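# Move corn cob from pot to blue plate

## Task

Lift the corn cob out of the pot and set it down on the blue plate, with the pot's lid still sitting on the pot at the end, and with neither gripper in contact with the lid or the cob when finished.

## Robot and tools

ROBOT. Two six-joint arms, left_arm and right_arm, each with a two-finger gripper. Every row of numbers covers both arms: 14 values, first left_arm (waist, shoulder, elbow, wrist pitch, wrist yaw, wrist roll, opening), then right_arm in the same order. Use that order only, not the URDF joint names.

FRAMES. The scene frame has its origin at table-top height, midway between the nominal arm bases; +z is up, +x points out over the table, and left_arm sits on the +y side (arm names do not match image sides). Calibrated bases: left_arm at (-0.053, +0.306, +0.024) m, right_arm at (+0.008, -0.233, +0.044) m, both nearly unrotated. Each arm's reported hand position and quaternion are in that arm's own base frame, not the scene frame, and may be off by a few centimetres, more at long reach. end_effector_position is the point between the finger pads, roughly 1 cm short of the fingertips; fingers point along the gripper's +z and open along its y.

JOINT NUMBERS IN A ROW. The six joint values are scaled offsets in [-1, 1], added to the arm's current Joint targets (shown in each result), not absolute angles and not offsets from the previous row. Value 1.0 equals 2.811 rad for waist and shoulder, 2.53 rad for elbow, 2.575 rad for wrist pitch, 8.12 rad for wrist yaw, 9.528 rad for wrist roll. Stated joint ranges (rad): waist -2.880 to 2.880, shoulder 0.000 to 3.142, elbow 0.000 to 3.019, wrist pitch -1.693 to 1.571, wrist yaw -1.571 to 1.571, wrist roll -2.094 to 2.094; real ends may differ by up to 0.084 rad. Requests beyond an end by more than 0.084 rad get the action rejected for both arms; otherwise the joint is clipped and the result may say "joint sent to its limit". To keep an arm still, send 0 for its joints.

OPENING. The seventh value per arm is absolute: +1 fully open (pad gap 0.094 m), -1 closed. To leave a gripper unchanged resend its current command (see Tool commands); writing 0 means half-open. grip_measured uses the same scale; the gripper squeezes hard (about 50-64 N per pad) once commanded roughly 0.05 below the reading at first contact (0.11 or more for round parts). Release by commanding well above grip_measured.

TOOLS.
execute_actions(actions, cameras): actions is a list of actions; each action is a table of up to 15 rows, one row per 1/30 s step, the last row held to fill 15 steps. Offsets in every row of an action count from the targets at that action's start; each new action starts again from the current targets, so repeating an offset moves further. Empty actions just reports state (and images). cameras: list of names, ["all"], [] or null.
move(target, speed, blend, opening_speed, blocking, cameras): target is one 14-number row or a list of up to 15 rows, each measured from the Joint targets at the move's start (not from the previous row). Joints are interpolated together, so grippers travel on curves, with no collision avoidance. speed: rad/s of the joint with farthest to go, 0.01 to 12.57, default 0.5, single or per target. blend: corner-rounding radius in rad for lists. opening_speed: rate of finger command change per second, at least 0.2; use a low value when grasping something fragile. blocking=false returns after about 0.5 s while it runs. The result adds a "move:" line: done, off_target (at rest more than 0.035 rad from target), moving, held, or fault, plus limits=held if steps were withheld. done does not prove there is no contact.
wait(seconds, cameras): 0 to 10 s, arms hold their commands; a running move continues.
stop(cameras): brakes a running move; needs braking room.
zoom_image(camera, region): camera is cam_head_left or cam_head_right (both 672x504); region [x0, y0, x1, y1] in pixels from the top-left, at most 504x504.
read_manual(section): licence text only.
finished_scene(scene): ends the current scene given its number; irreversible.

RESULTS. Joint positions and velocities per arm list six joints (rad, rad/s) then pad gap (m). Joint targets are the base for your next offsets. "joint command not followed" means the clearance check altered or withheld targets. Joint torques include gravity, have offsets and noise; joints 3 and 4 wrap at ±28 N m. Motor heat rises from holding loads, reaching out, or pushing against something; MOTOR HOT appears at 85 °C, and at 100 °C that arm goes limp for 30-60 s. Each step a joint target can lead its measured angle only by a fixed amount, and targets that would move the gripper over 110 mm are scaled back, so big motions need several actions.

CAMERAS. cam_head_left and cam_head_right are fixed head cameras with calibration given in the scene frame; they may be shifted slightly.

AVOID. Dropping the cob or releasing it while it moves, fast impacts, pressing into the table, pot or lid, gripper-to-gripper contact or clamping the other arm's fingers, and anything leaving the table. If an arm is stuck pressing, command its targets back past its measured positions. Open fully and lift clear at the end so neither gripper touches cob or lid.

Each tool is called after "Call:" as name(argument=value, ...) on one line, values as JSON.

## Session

Call:
execute_actions(actions=[])

Call:
zoom_image(camera="cam_head_left", region=[220, 150, 460, 370])

Call:
zoom_image(camera="cam_head_right", region=[220, 150, 460, 370])

Scene clock: 0.00 s.
left_arm: end_effector_position=(+0.3785, -0.1923, +0.2734) grip_measured=+1.000 end_effector_quat_wxyz=(+0.651, +0.351, +0.597, -0.310) | right_arm: end_effector_position=(+0.6509, -0.4272, +0.1925) grip_measured=+1.000 end_effector_quat_wxyz=(+0.504, -0.349, +0.773, +0.165)
Joint positions: left_arm=[-0.174 1.107 0.436 0.729 0.799 0.046 0.094] | right_arm=[-0.78 2.515 2.63 -1.583 -1.115 -1.563 0.094]
Joint velocities: within noise
Joint torques (N m): no reading
Motor temperatures (°C): left_arm=[30 33 33 27 28 25 28] | right_arm=[26 30 33 28 27 26 25]
Heat: left arm: hottest shoulder 33 °C; right arm: hottest elbow 33 °C.
Joint targets: left_arm=[-0.174 1.107 0.458 0.733 0.799 0.046] | right_arm=[-0.780 2.501 2.658 -1.581 -1.115 -1.563]
Tool commands: left_gripper/opening=+1.0 right_gripper/opening=+1.0

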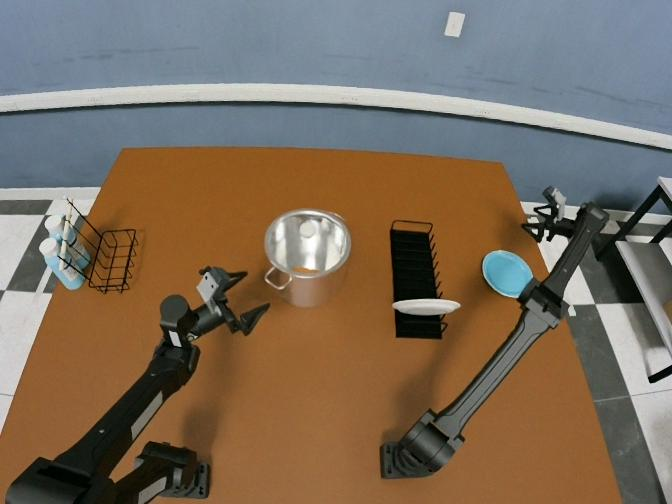

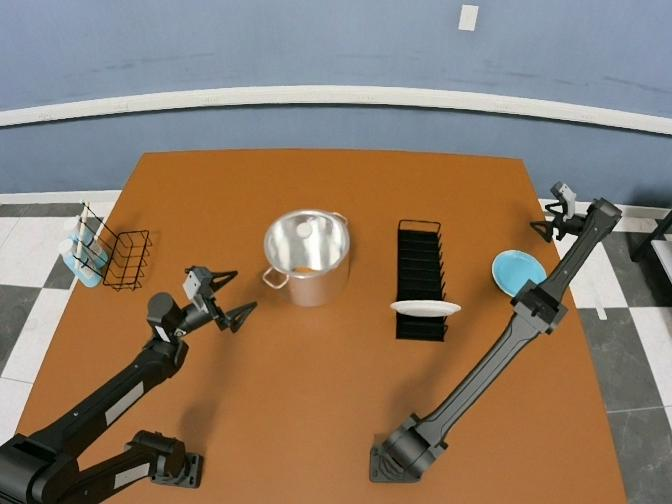

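Scaled by 2.100 from the camera's 672x504 image, which has a finer 960x720 frame.

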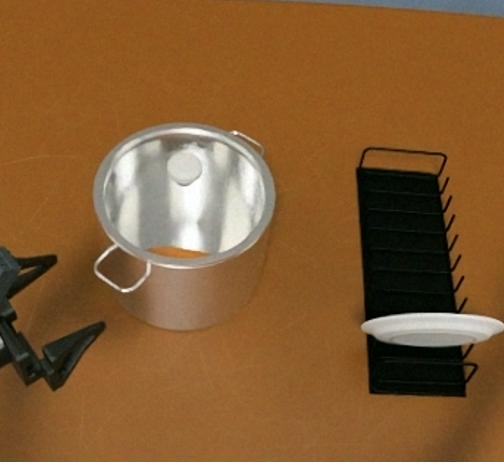

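Scaled by 2.100 from the camera's 672x504 image, which has a finer 960x720 frame.

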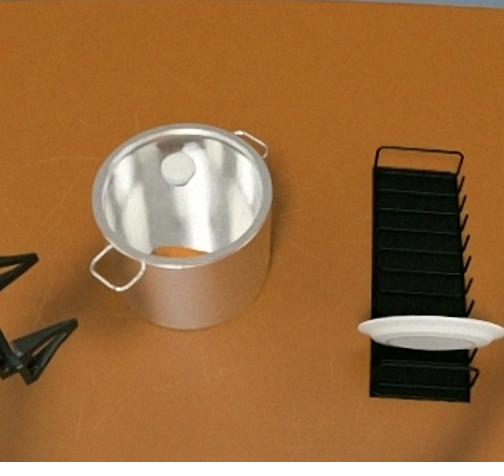

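Call:
move(target=[-0.1135,0.2661,0.6095,-0.7584,-0.0984,-0.0048,1,0.2775,-0.3511,-0.4692,0.021,0.1373,0.0538,0.45], speed=1.0, cameras=["all"])

Call:
zoom_image(camera="cam_head_left", region=[250, 170, 370, 320])

Call:
zoom_image(camera="cam_head_right", region=[250, 170, 370, 320])

Scene clock: 30.63 s.
left_arm: end_effector_position=(+0.5966, -0.3166, +0.2996) grip_measured=+1.000 end_effector_quat_wxyz=(+0.225, +0.242, +0.942, -0.056) | right_arm: end_effector_position=(+0.4506, -0.0028, +0.2456) grip_measured=+0.452 end_effector_quat_wxyz=(-0.008, -0.503, +0.864, +0.006)
Joint positions: left_arm=[-0.486 1.83 1.936 -1.208 0.004 0.015 0.094] | right_arm=[-0.006 1.529 1.476 -1.537 -0.003 -1.061 0.068]
Joint torques (N m): left_arm=[-1.85 -14.97 15.58 1.02 -0.16 -0.12] | right_arm=[1.03 -13.22 6.72 0.7 -0.1 0.04]
Heat: left arm: hottest elbow 37 °C; right arm: hottest elbow 36 °C.
Joint targets: left_arm=[-0.493 1.855 2.000 -1.220 0.000 0.000] | right_arm=[0.000 1.514 1.470 -1.527 0.000 -1.050]
move: off_target (left_arm); left_arm: the elbow is farthest, 0.064 rad from its target

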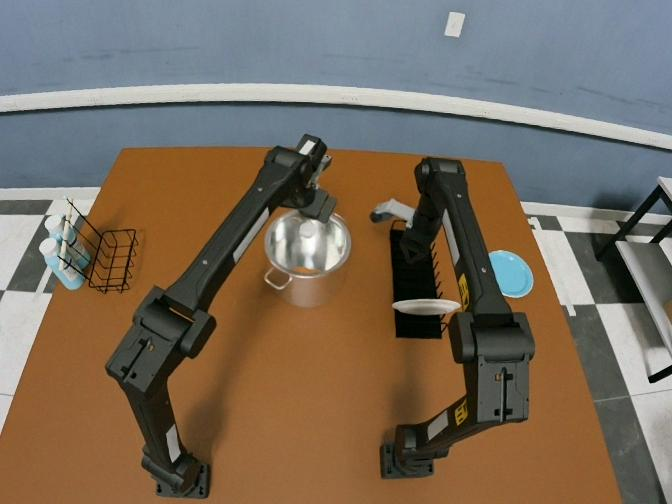

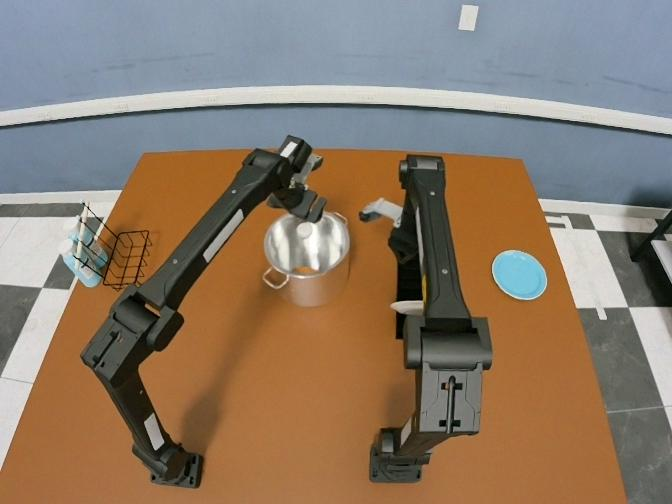

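Scaled by 3.360 from the camera's 672x504 image, which has a finer 960x720 frame.

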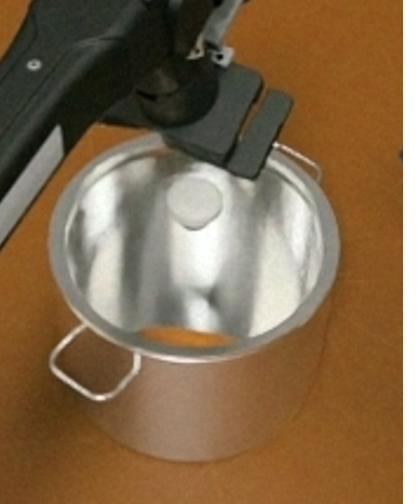

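Scaled by 3.360 from the camera's 672x504 image, which has a finer 960x720 frame.

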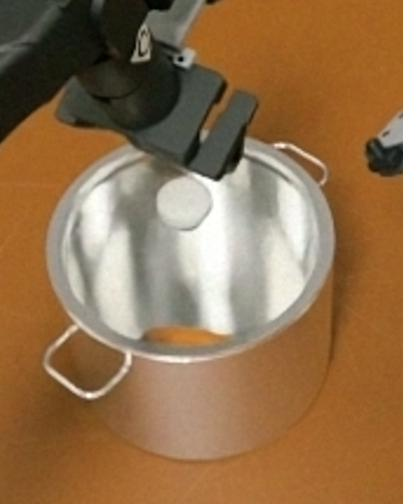

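Call:
move(target=[0,0.0381,-0.0237,0.0598,0,0,1,0,0,0,0,0,0,0.45], speed=0.17, cameras=["all"])

Call:
zoom_image(camera="cam_head_left", region=[250, 170, 370, 320])

Call:
zoom_image(camera="cam_head_right", region=[250, 170, 370, 320])

Scene clock: 39.70 s.
left_arm: end_effector_position=(+0.6343, -0.3365, +0.2388) grip_measured=+1.000 end_effector_quat_wxyz=(+0.231, +0.241, +0.941, -0.058) | right_arm: end_effector_position=(+0.4506, -0.0028, +0.2456) grip_measured=+0.452 end_effector_quat_wxyz=(-0.008, -0.503, +0.864, +0.006)
Joint positions: left_arm=[-0.486 1.941 1.936 -1.084 0.004 0.015 0.094] | right_arm=[-0.006 1.529 1.476 -1.537 -0.003 -1.06 0.068]
Joint torques (N m): left_arm=[-2.67 -16.85 10.4 2.47 -0.15 -0.14] | right_arm=[1.03 -13.22 6.72 0.7 -0.1 0.04]
Motor temperatures (°C): left_arm=[30 33 38 27 28 25 28] | right_arm=[26 33 36 28 27 26 25]
Heat: left arm: hottest elbow 38 °C; right arm: hottest elbow 36 °C.
Joint targets: left_arm=[-0.493 1.962 1.941 -1.066 0.000 0.000] | right_arm=[0.000 1.514 1.470 -1.527 0.000 -1.050]
move: done

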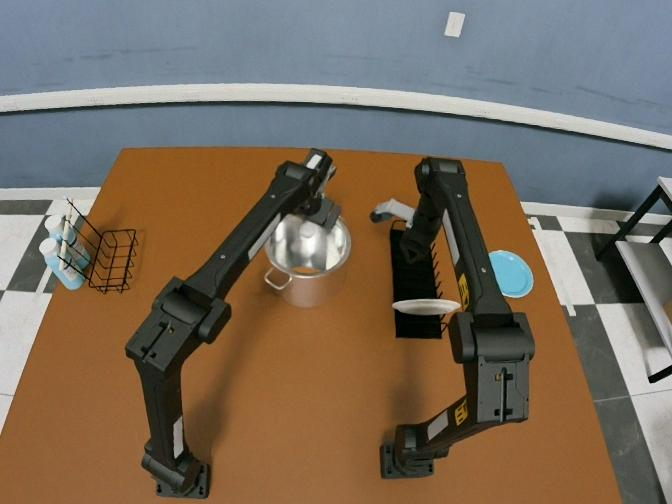

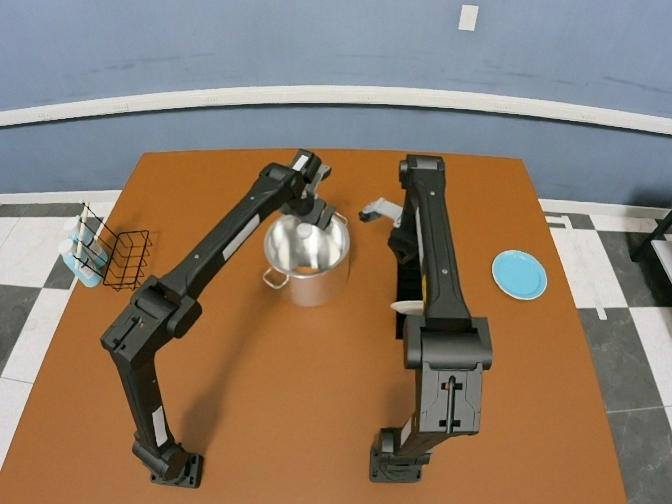

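Scaled by 3.360 from the camera's 672x504 image, which has a finer 960x720 frame.

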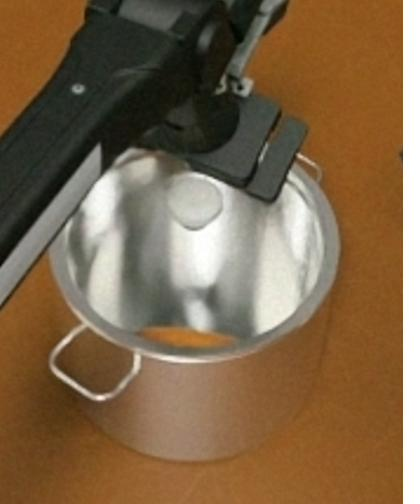

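Scaled by 3.360 from the camera's 672x504 image, which has a finer 960x720 frame.

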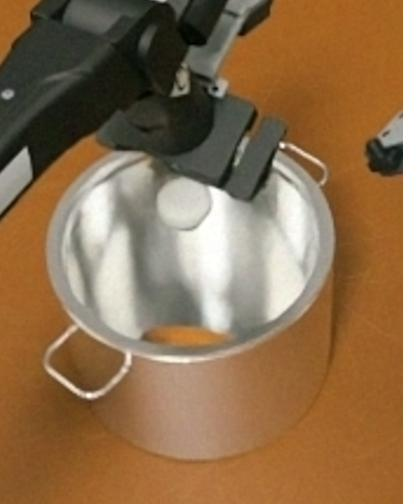

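Call:
move(target=[0,0.0036,-0.0205,0,0,0,1,0,0,0,0,0,0,0.45], speed=0.08, cameras=["all"])

Call:
zoom_image(camera="cam_head_left", region=[250, 170, 370, 320])

Call:
zoom_image(camera="cam_head_right", region=[250, 170, 370, 320])

Scene clock: 48.10 s.
left_arm: end_effector_position=(+0.6278, -0.3330, +0.2154) grip_measured=+1.000 end_effector_quat_wxyz=(+0.211, +0.242, +0.946, -0.053) | right_arm: end_effector_position=(+0.4506, -0.0028, +0.2456) grip_measured=+0.452 end_effector_quat_wxyz=(-0.008, -0.503, +0.864, +0.006)
Joint positions: left_arm=[-0.486 1.949 1.899 -1.083 0.004 0.015 0.094] | right_arm=[-0.006 1.529 1.476 -1.537 -0.003 -1.06 0.068]
Joint torques (N m): left_arm=[-2.37 -16.21 9.11 2.24 -0.12 -0.12] | right_arm=[1.03 -13.22 6.74 0.7 -0.11 0.04]
Heat: left arm: hottest elbow 38 °C; right arm: hottest elbow 36 °C.
Joint targets: left_arm=[-0.493 1.973 1.888 -1.066 0.000 0.000] | right_arm=[0.000 1.514 1.470 -1.527 0.000 -1.050]
move: done

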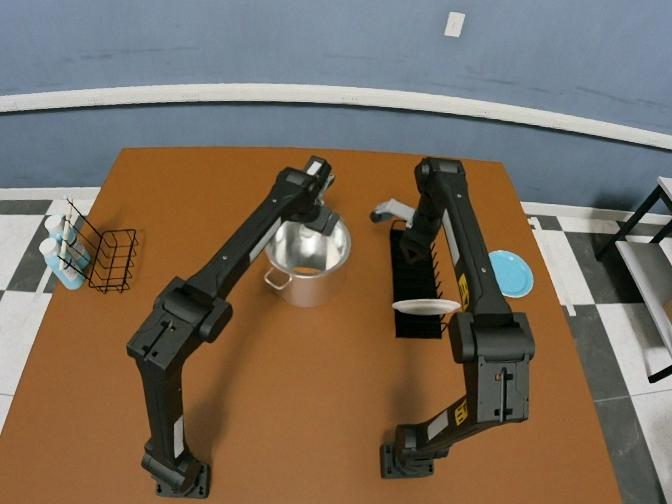

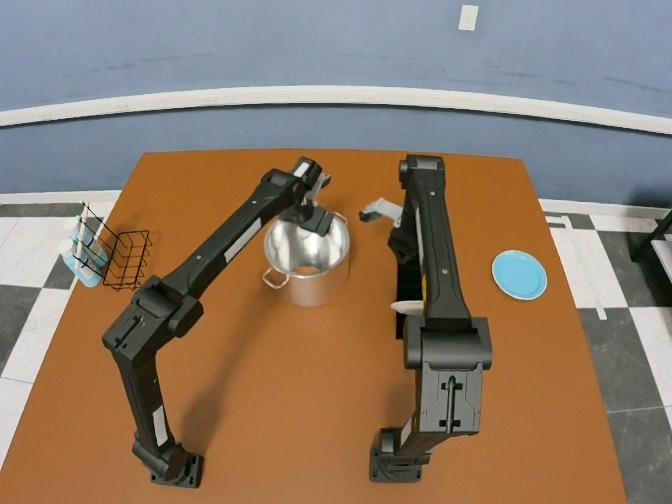

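Scaled by 3.360 from the camera's 672x504 image, which has a finer 960x720 frame.

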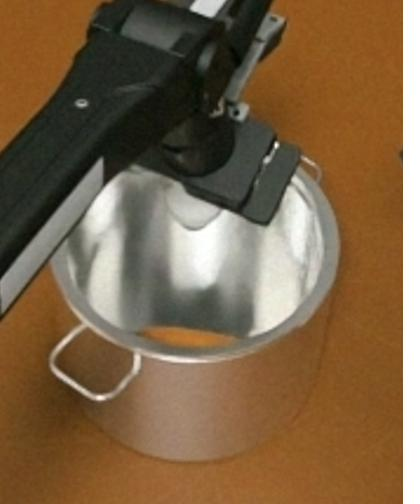

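Scaled by 3.360 from the camera's 672x504 image, which has a finer 960x720 frame.

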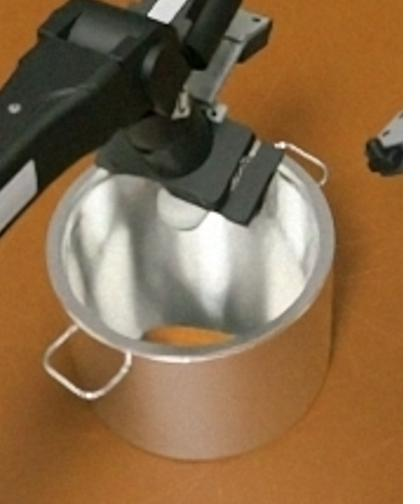

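Call:
move(target=[0,0.0032,-0.0047,0,0,0,1,0,0,0,0,0,0,0.45], speed=0.08)

Scene clock: 53.27 s.
left_arm: end_effector_position=(+0.6262, -0.3320, +0.2063) grip_measured=+1.000 end_effector_quat_wxyz=(+0.203, +0.243, +0.947, -0.051) | right_arm: end_effector_position=(+0.4506, -0.0028, +0.2456) grip_measured=+0.452 end_effector_quat_wxyz=(-0.008, -0.503, +0.864, +0.006)
Joint positions: left_arm=[-0.486 1.956 1.889 -1.082 0.004 0.015 0.094] | right_arm=[-0.006 1.529 1.476 -1.537 -0.003 -1.06 0.068]
Joint torques (N m): left_arm=[-2.08 -17.67 8.95 2.09 -0.12 -0.18] | right_arm=[1.03 -13.27 6.72 0.72 -0.1 0.04]
Heat: left arm: hottest elbow 39 °C; right arm: hottest elbow 35 °C.
Joint targets: left_arm=[-0.493 1.981 1.877 -1.066 0.000 0.000] | right_arm=[0.000 1.514 1.470 -1.527 0.000 -1.050]
move: done

Call:
move(target=[0,0,0,0,0,0,-0.4,0,0,0,0,0,0,0.45], opening_speed=0.5)

Scene clock: 63.20 s.
left_arm: end_effector_position=(+0.6286, -0.3309, +0.2070) grip_measured=-0.153 end_effector_quat_wxyz=(+0.208, +0.241, +0.947, -0.047) | right_arm: end_effector_position=(+0.4506, -0.0028, +0.2456) grip_measured=+0.452 end_effector_quat_wxyz=(-0.008, -0.503, +0.864, +0.006)
Joint positions: left_arm=[-0.485 1.956 1.889 -1.075 -0.006 0.015 0.04] | right_arm=[-0.006 1.529 1.476 -1.537 -0.003 -1.06 0.068]
Joint torques (N m): left_arm=[-2.26 -16.5 9.17 1.89 0.21 -0.12] | right_arm=[1.03 -13.27 6.71 0.7 -0.11 0.04]
Heat: left arm: hottest elbow 39 °C; right arm: hottest elbow 35 °C.
Joint targets: left_arm=[-0.494 1.981 1.877 -1.066 0.000 0.000] | right_arm=[0.000 1.514 1.470 -1.527 0.000 -1.050]
move: done

Call:
move(target=[[0,-0.0395,0,-0.0155,0,0,-0.4,0,0,0,0,0,0,0.45],[0,-0.084,0,-0.0765,0,0,-0.4,0,0,0,0,0,0,0.45],[0.2134,-0.084,0,-0.0765,0,0,-0.4,0,0,0,0,0,0,0.45]], speed=[0.15,0.25,0.6], blend=[0.02,0.03,0], cameras=["all"])

Call:
zoom_image(camera="cam_head_left", region=[250, 180, 370, 320])

Call:
zoom_image(camera="cam_head_right", region=[250, 180, 370, 320])

Scene clock: 77.87 s.
left_arm: end_effector_position=(+0.6406, +0.0749, +0.2866) grip_measured=-0.154 end_effector_quat_wxyz=(+0.193, -0.051, +0.980, +0.013) | right_arm: end_effector_position=(+0.4506, -0.0028, +0.2456) grip_measured=+0.452 end_effector_quat_wxyz=(-0.008, -0.503, +0.864, +0.006)
Joint positions: left_arm=[0.117 1.79 1.865 -1.256 -0.001 0.013 0.04] | right_arm=[-0.006 1.529 1.476 -1.537 -0.003 -1.06 0.068]
Joint torques (N m): left_arm=[-2.37 -20.42 11.06 1.07 0.09 -0.11] | right_arm=[0.97 -13.22 6.74 0.7 -0.1 0.04]
Heat: left arm: hottest elbow 40 °C; right arm: hottest elbow 35 °C.
Joint targets: left_arm=[0.107 1.745 1.877 -1.263 0.000 0.000] | right_arm=[0.000 1.514 1.470 -1.527 0.000 -1.050]
move: off_target (left_arm); left_arm: the shoulder is farthest, 0.045 rad from its target

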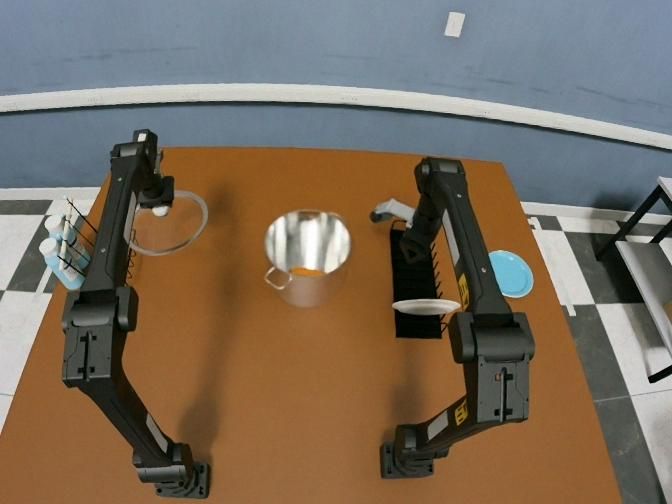

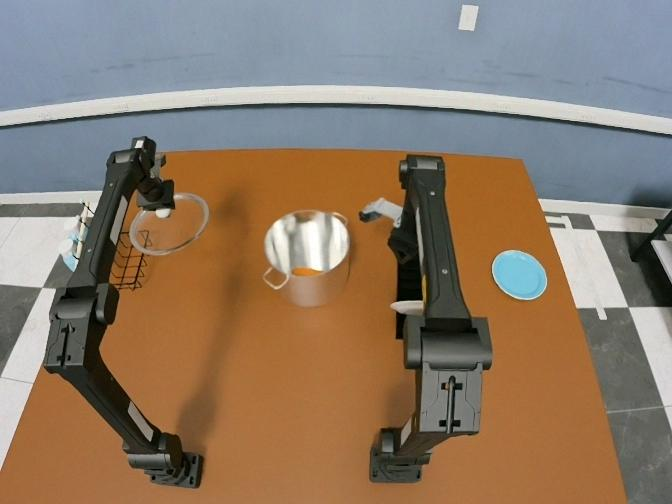

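Scaled by 3.600 from the camera's 672x504 image, which has a finer 960x720 frame.

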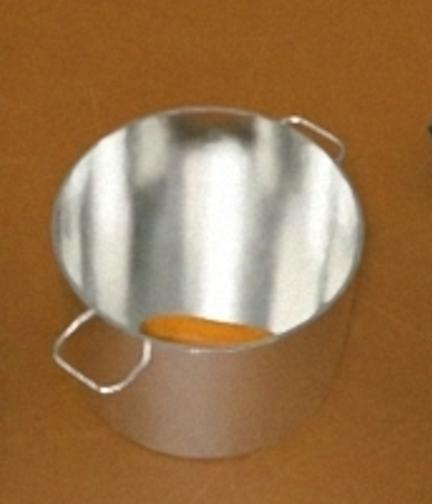

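Scaled by 3.600 from the camera's 672x504 image, which has a finer 960x720 frame.

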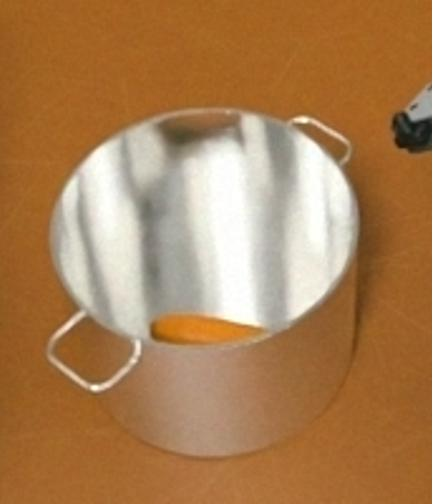

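Call:
move(target=[0,0,0,0,0,0,-0.4,0.1338,0.1473,0.1755,-0.0225,0,0.0042,0.5], speed=0.6, cameras=["all"])

Call:
zoom_image(camera="cam_head_left", region=[250, 180, 370, 320])

Call:
zoom_image(camera="cam_head_right", region=[250, 180, 370, 320])

Scene clock: 119.03 s.
left_arm: end_effector_position=(+0.6406, +0.0749, +0.2866) grip_measured=-0.154 end_effector_quat_wxyz=(+0.193, -0.051, +0.980, +0.013) | right_arm: end_effector_position=(+0.5377, +0.2160, +0.1889) grip_measured=+0.498 end_effector_quat_wxyz=(-0.037, -0.645, +0.763, +0.013)
Joint positions: left_arm=[0.117 1.79 1.865 -1.256 -0.001 0.013 0.04] | right_arm=[0.383 1.928 1.856 -1.577 -0.001 -1.021 0.07]
Joint torques (N m): left_arm=[-2.61 -19.78 11.03 1.2 0.06 -0.1] | right_arm=[0.15 -17.26 11.45 -0.14 -0.18 0.04]
Heat: left arm: hottest elbow 41 °C; right arm: hottest elbow 36 °C.
Joint targets: left_arm=[0.107 1.745 1.877 -1.263 0.000 0.000] | right_arm=[0.377 1.928 1.915 -1.585 0.000 -1.010]
move: off_target (left_arm, right_arm); left_arm: the shoulder is farthest, 0.045 rad from its target; right_arm: the elbow is farthest, 0.058 rad from its target

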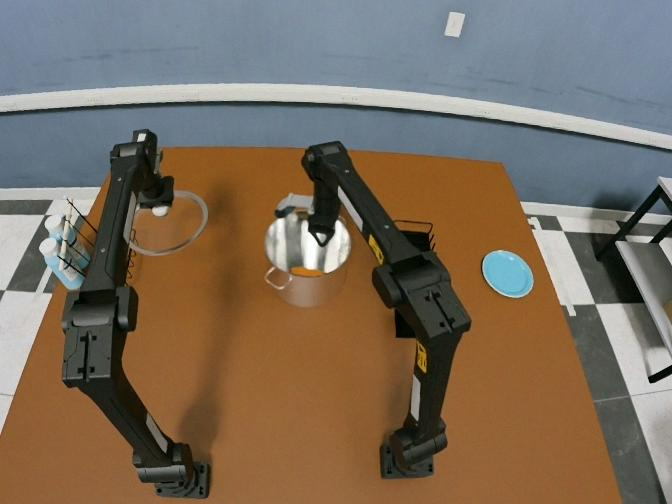

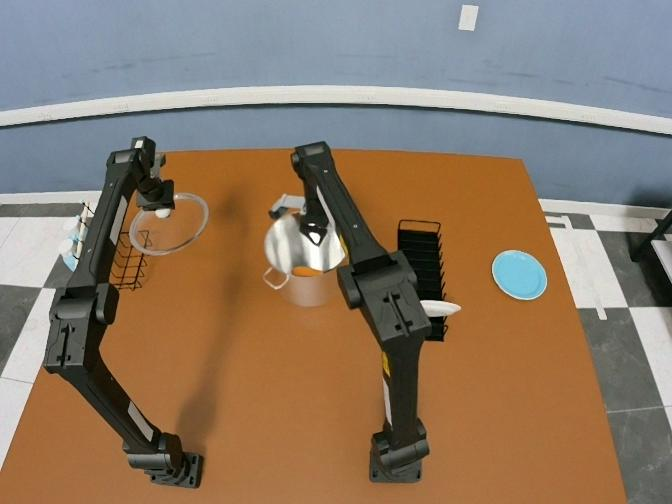

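Scaled by 3.600 from the camera's 672x504 image, which has a finer 960x720 frame.

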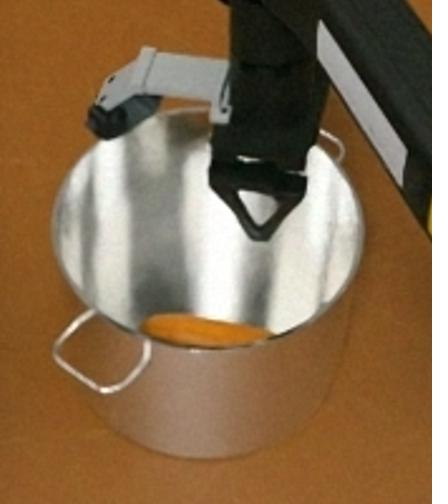

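Scaled by 3.600 from the camera's 672x504 image, which has a finer 960x720 frame.

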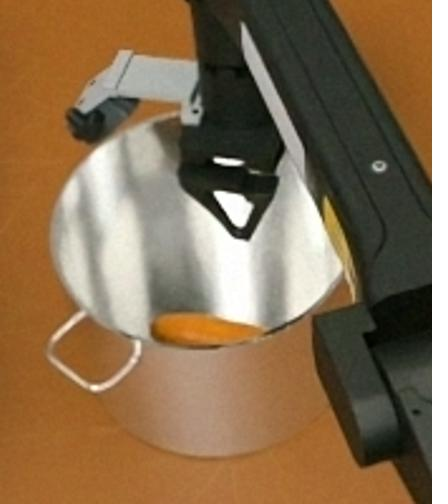

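Call:
move(target=[0,0,0,0,0,0,-0.4,-0.0025,0.0238,-0.1063,0.1107,0,0,0.5], speed=0.35, cameras=["all"])

Call:
zoom_image(camera="cam_head_left", region=[250, 180, 370, 320])

Call:
zoom_image(camera="cam_head_right", region=[250, 180, 370, 320])

Scene clock: 130.63 s.
left_arm: end_effector_position=(+0.6401, +0.0748, +0.2864) grip_measured=-0.154 end_effector_quat_wxyz=(+0.193, -0.051, +0.980, +0.013) | right_arm: end_effector_position=(+0.5367, +0.2156, +0.0730) grip_measured=+0.498 end_effector_quat_wxyz=(-0.040, -0.645, +0.763, +0.014)
Joint positions: left_arm=[0.117 1.79 1.865 -1.257 -0.001 0.013 0.04] | right_arm=[0.383 1.996 1.65 -1.309 -0.001 -1.02 0.07]
Joint torques (N m): left_arm=[-2.08 -20.19 11.04 1.25 0.08 -0.09] | right_arm=[-0.38 -17.61 6.34 0.58 -0.18 0.03]
Heat: left arm: hottest elbow 41 °C; right arm: hottest elbow 37 °C.
Joint targets: left_arm=[0.107 1.745 1.877 -1.263 0.000 0.000] | right_arm=[0.369 1.995 1.646 -1.300 0.000 -1.010]
move: off_target (left_arm); left_arm: the shoulder is farthest, 0.045 rad from its target

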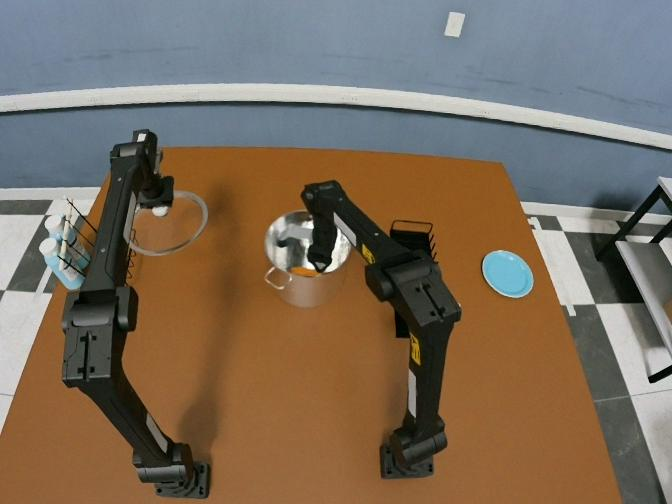

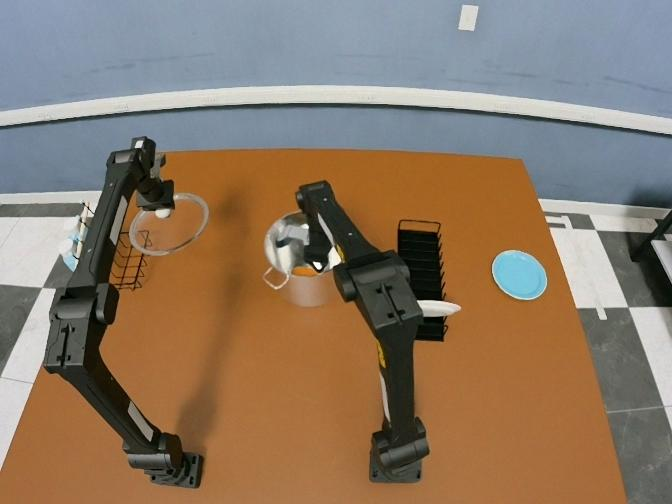

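Scaled by 3.600 from the camera's 672x504 image, which has a finer 960x720 frame.

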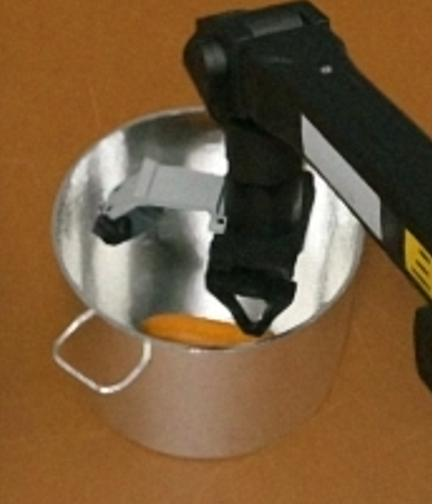

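Scaled by 3.600 from the camera's 672x504 image, which has a finer 960x720 frame.

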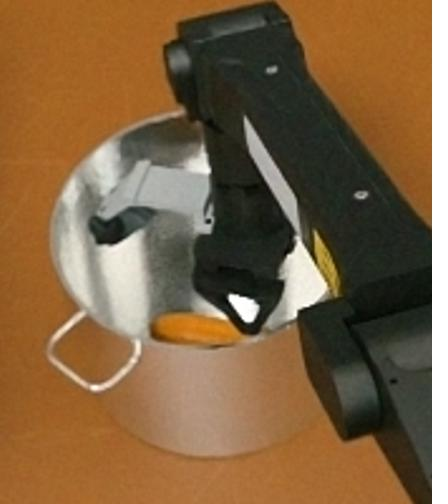

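Call:
move(target=[0,0,0,0,0,0,-0.4,0,0.0366,-0.0356,0.0757,0,0,0.5], speed=0.18, cameras=["all"])

Call:
zoom_image(camera="cam_head_left", region=[250, 180, 370, 320])

Call:
zoom_image(camera="cam_head_right", region=[250, 180, 370, 320])

Scene clock: 141.73 s.
left_arm: end_effector_position=(+0.6401, +0.0748, +0.2864) grip_measured=-0.154 end_effector_quat_wxyz=(+0.193, -0.051, +0.980, +0.013) | right_arm: end_effector_position=(+0.5370, +0.2160, -0.0167) grip_measured=+0.498 end_effector_quat_wxyz=(-0.038, -0.645, +0.763, +0.014)
Joint positions: left_arm=[0.117 1.79 1.865 -1.257 -0.001 0.013 0.04] | right_arm=[0.383 2.096 1.559 -1.114 -0.002 -1.02 0.07]
Joint torques (N m): left_arm=[-2.61 -20.31 11 1.24 0.04 -0.11] | right_arm=[-0.32 -18.08 5.79 0.51 -0.11 0.03]
Heat: left arm: hottest elbow 41 °C; right arm: hottest elbow 37 °C.
Joint targets: left_arm=[0.107 1.745 1.877 -1.263 0.000 0.000] | right_arm=[0.369 2.098 1.555 -1.105 0.000 -1.010]
move: off_target (left_arm); left_arm: the shoulder is farthest, 0.045 rad from its target

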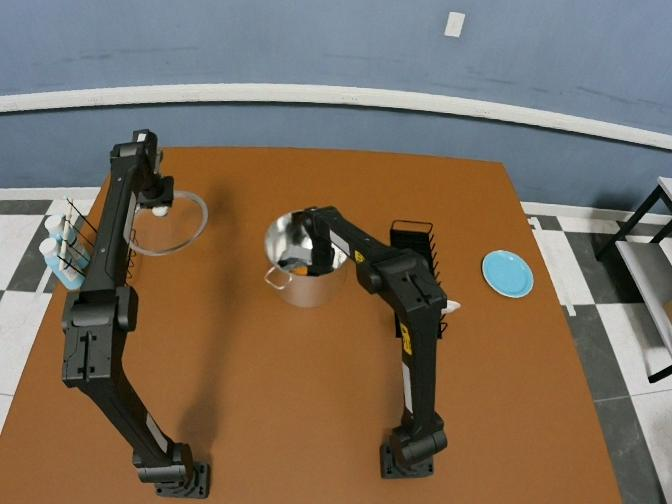

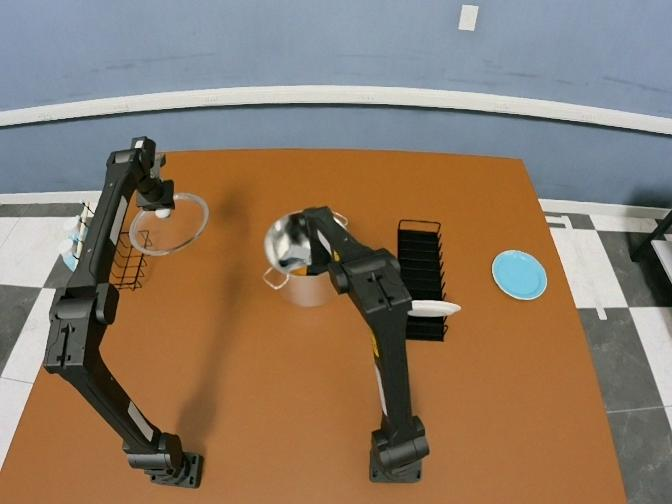

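Scaled by 3.600 from the camera's 672x504 image, which has a finer 960x720 frame.

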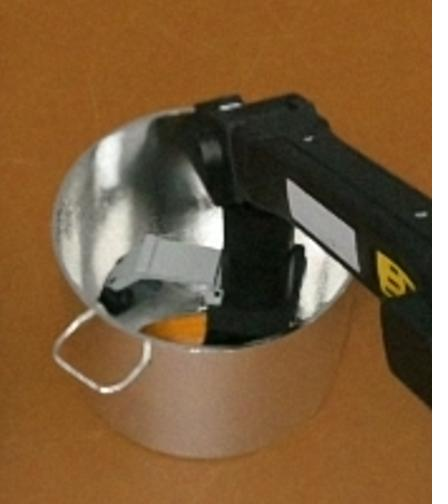

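Scaled by 3.600 from the camera's 672x504 image, which has a finer 960x720 frame.

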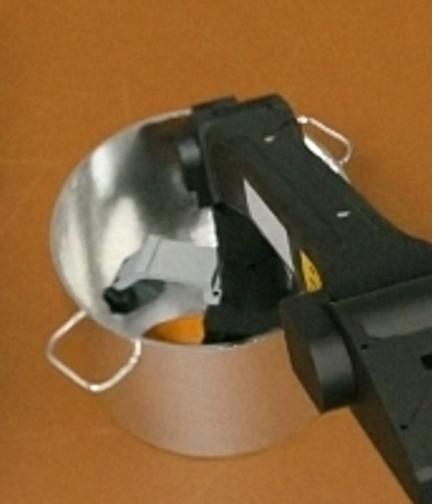

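Call:
move(target=[0,0,0,0,0,0,-0.4,0,0,0,0,0,0,-0.5], opening_speed=0.5)

Scene clock: 148.77 s.
left_arm: end_effector_position=(+0.6401, +0.0748, +0.2864) grip_measured=-0.154 end_effector_quat_wxyz=(+0.193, -0.051, +0.980, +0.013) | right_arm: end_effector_position=(+0.5371, +0.2159, -0.0167) grip_measured=+0.119 end_effector_quat_wxyz=(-0.038, -0.645, +0.764, +0.013)
Joint positions: left_arm=[0.117 1.79 1.865 -1.257 -0.001 0.013 0.04] | right_arm=[0.383 2.096 1.559 -1.113 -0.001 -1.02 0.053]
Joint torques (N m): left_arm=[-2.9 -19.84 11.02 1.1 0.07 -0.14] | right_arm=[-0.38 -17.79 5.79 0.53 -0.15 0.03]
Heat: left arm: hottest elbow 41 °C; right arm: hottest elbow 37 °C.
Joint targets: left_arm=[0.107 1.745 1.877 -1.263 0.000 0.000] | right_arm=[0.369 2.098 1.555 -1.105 0.000 -1.010]
move: off_target (left_arm); left_arm: the shoulder is farthest, 0.045 rad from its target

Call:
move(target=[[0,0,0,0,0,0,-0.4,0,-0.0427,0.0557,-0.0819,0,0,-0.5],[0,0,0,0,0,0,-0.4,0,-0.0687,0.1462,-0.1883,0,0,-0.5]], speed=0.25, blend=0.05, cameras=["all"])

Call:
zoom_image(camera="cam_head_left", region=[250, 180, 370, 320])

Call:
zoom_image(camera="cam_head_right", region=[250, 180, 370, 320])

Scene clock: 186.83 s.
left_arm: end_effector_position=(+0.6401, +0.0748, +0.2864) grip_measured=-0.154 end_effector_quat_wxyz=(+0.193, -0.051, +0.980, +0.013) | right_arm: end_effector_position=(+0.5382, +0.2163, +0.1823) grip_measured=+0.097 end_effector_quat_wxyz=(-0.044, -0.644, +0.764, +0.015)
Joint positions: left_arm=[0.117 1.79 1.865 -1.257 -0.001 0.013 0.04] | right_arm=[0.383 1.941 1.858 -1.581 -0.001 -1.018 0.052]
Joint torques (N m): left_arm=[-2.32 -19.72 11.06 1.17 0.1 -0.09] | right_arm=[-0.32 -20.6 12.04 -0.23 -0.17 0.01]
Heat: left arm: hottest elbow 42 °C; right arm: hottest elbow 36 °C.
Joint targets: left_arm=[0.107 1.745 1.877 -1.263 0.000 0.000] | right_arm=[0.369 1.905 1.925 -1.590 0.000 -1.010]
move: off_target (left_arm, right_arm); left_arm: the shoulder is farthest, 0.045 rad from its target; right_arm: the elbow is farthest, 0.067 rad from its target

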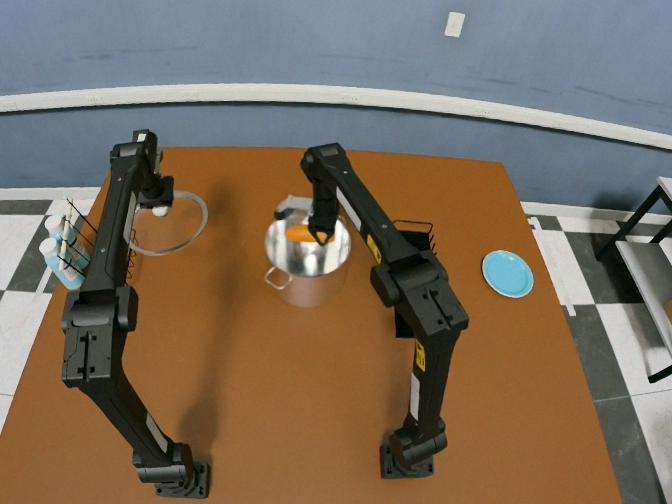

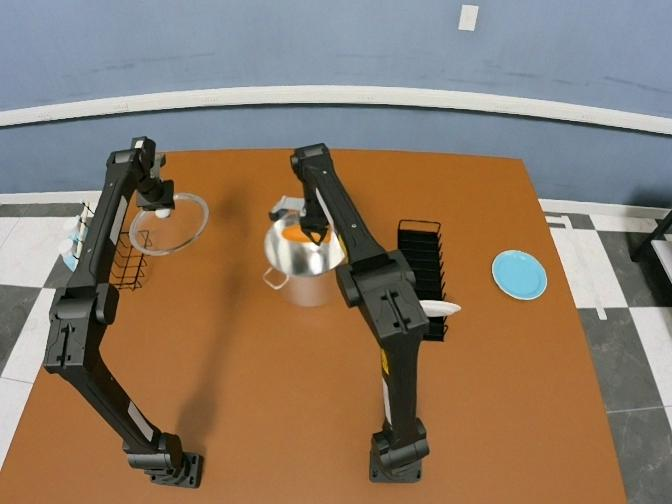

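Scaled by 3.600 from the camera's 672x504 image, which has a finer 960x720 frame.

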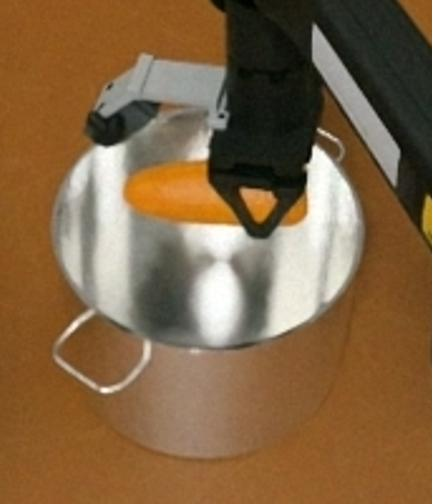

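Scaled by 3.600 from the camera's 672x504 image, which has a finer 960x720 frame.

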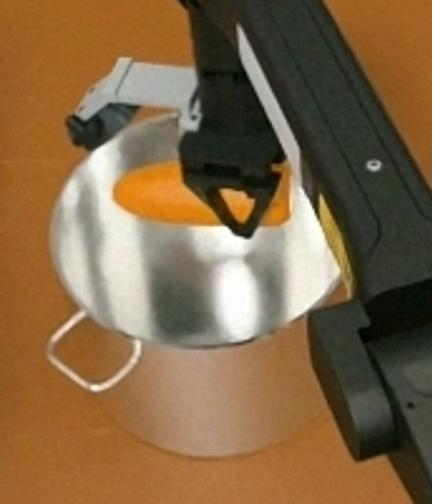

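Call:
move(target=[[0,0,0,0,0,0,-0.4,-0.2914,0,0,0,0,0,-0.5],[0,0,0,0,0,0,-0.4,-0.3682,0.1708,0.2043,-0.0256,0,0,-0.5]], speed=[0.7,0.4], blend=[0.1,0], cameras=["all"])

Call:
zoom_image(camera="cam_head_left", region=[450, 200, 570, 320])

Call:
zoom_image(camera="cam_head_right", region=[450, 200, 570, 320])

Scene clock: 204.53 s.
left_arm: end_effector_position=(+0.6401, +0.0748, +0.2864) grip_measured=-0.154 end_effector_quat_wxyz=(+0.193, -0.051, +0.980, +0.013) | right_arm: end_effector_position=(+0.5545, -0.4320, +0.0781) grip_measured=+0.097 end_effector_quat_wxyz=(-0.037, -0.177, +0.983, +0.040)
Joint positions: left_arm=[0.117 1.79 1.865 -1.257 -0.001 0.013 0.04] | right_arm=[-0.661 2.404 2.372 -1.647 0.002 -1.018 0.052]
Joint torques (N m): left_arm=[-2.49 -19.9 10.91 1.18 0.06 -0.11] | right_arm=[0.21 -23.77 12.25 -0.24 -0.29 0.01]
Heat: left arm: hottest elbow 42 °C; right arm: hottest elbow 38 °C.
Joint targets: left_arm=[0.107 1.745 1.877 -1.263 0.000 0.000] | right_arm=[-0.666 2.385 2.442 -1.656 -0.001 -1.010]
move: off_target (left_arm, right_arm); left_arm: the shoulder is farthest, 0.045 rad from its target; right_arm: the elbow is farthest, 0.070 rad from its target

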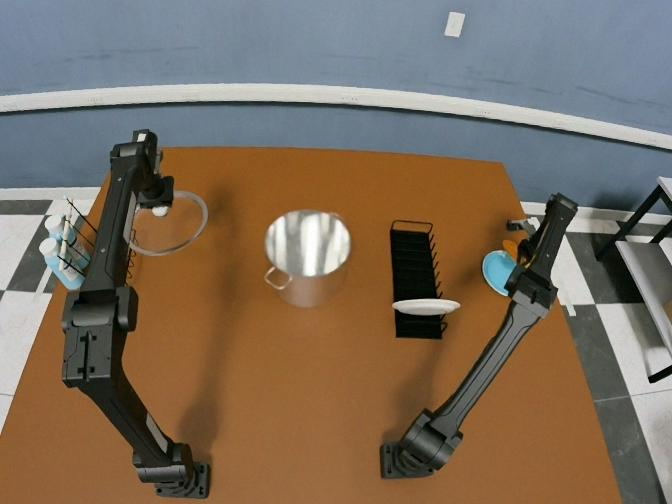

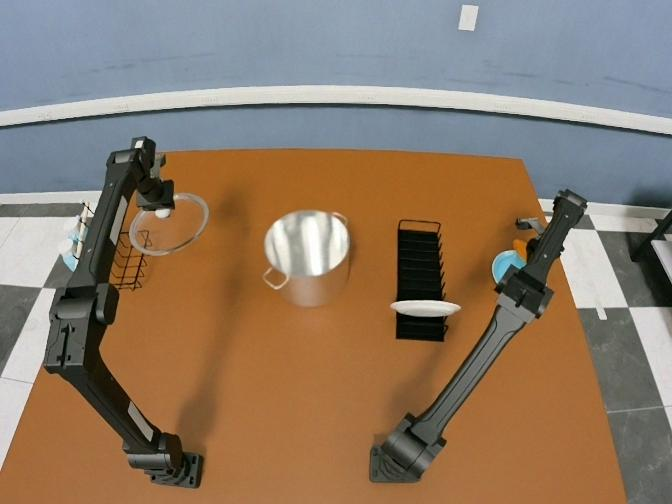

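Scaled by 4.200 from the camera's 672x504 image, which has a finer 960x720 frame.

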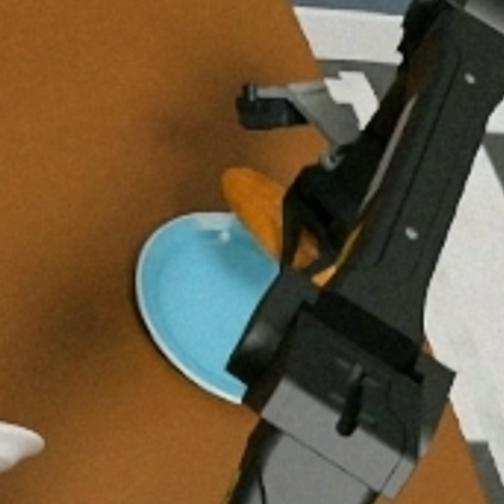

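Scaled by 4.200 from the camera's 672x504 image, which has a finer 960x720 frame.

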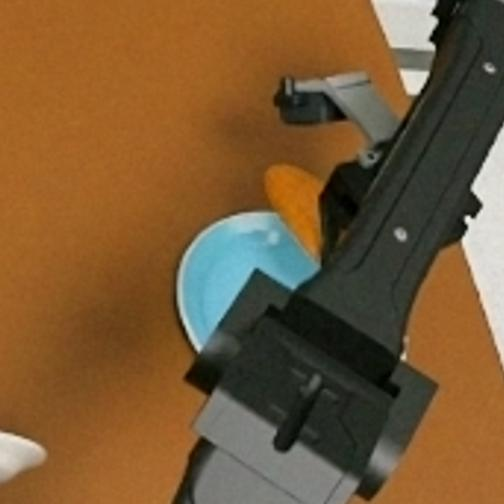

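Call:
move(target=[0,0,0,0,0,0,-0.4,-0.0121,0.0181,-0.0494,0.0501,0,0,-0.5], speed=0.2, cameras=["all"])

Call:
zoom_image(camera="cam_head_left", region=[450, 200, 570, 320])

Call:
zoom_image(camera="cam_head_right", region=[450, 200, 570, 320])

Scene clock: 224.93 s.
left_arm: end_effector_position=(+0.6401, +0.0748, +0.2864) grip_measured=-0.154 end_effector_quat_wxyz=(+0.193, -0.051, +0.980, +0.013) | right_arm: end_effector_position=(+0.5461, -0.4528, +0.0172) grip_measured=+0.097 end_effector_quat_wxyz=(-0.036, -0.162, +0.985, +0.041)
Joint positions: left_arm=[0.117 1.79 1.865 -1.257 -0.001 0.013 0.04] | right_arm=[-0.691 2.458 2.312 -1.534 0.002 -1.018 0.052]
Joint torques (N m): left_arm=[-2.61 -19.84 11 1.21 0.08 -0.1] | right_arm=[0.03 -24.35 7.41 0.4 -0.3 0.01]
Heat: left arm: hottest elbow 42 °C; right arm: hottest elbow 40 °C.
Joint targets: left_arm=[0.107 1.745 1.877 -1.263 0.000 0.000] | right_arm=[-0.700 2.436 2.317 -1.526 -0.001 -1.010]
move: off_target (left_arm); left_arm: the shoulder is farthest, 0.045 rad from its target

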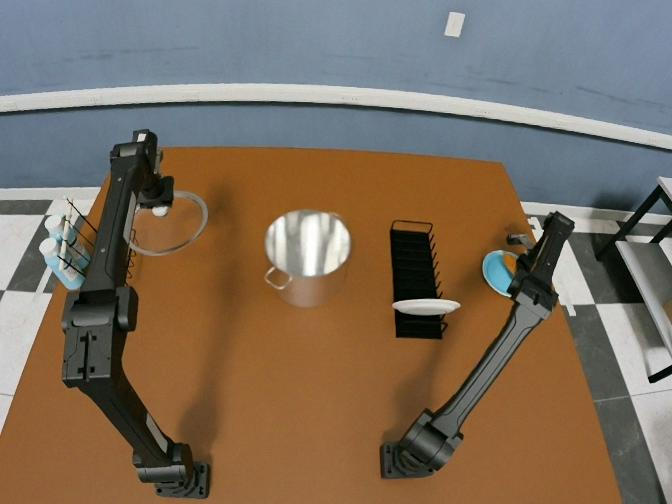

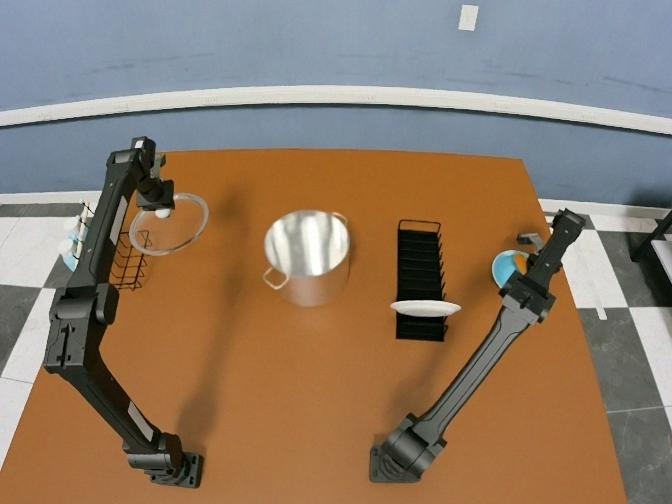

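Scaled by 4.200 from the camera's 672x504 image, which has a finer 960x720 frame.

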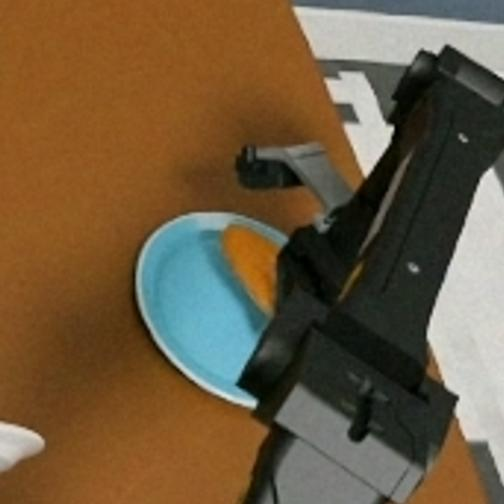

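Scaled by 4.200 from the camera's 672x504 image, which has a finer 960x720 frame.

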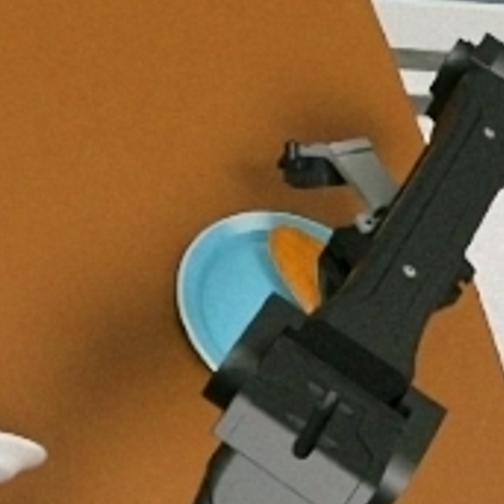

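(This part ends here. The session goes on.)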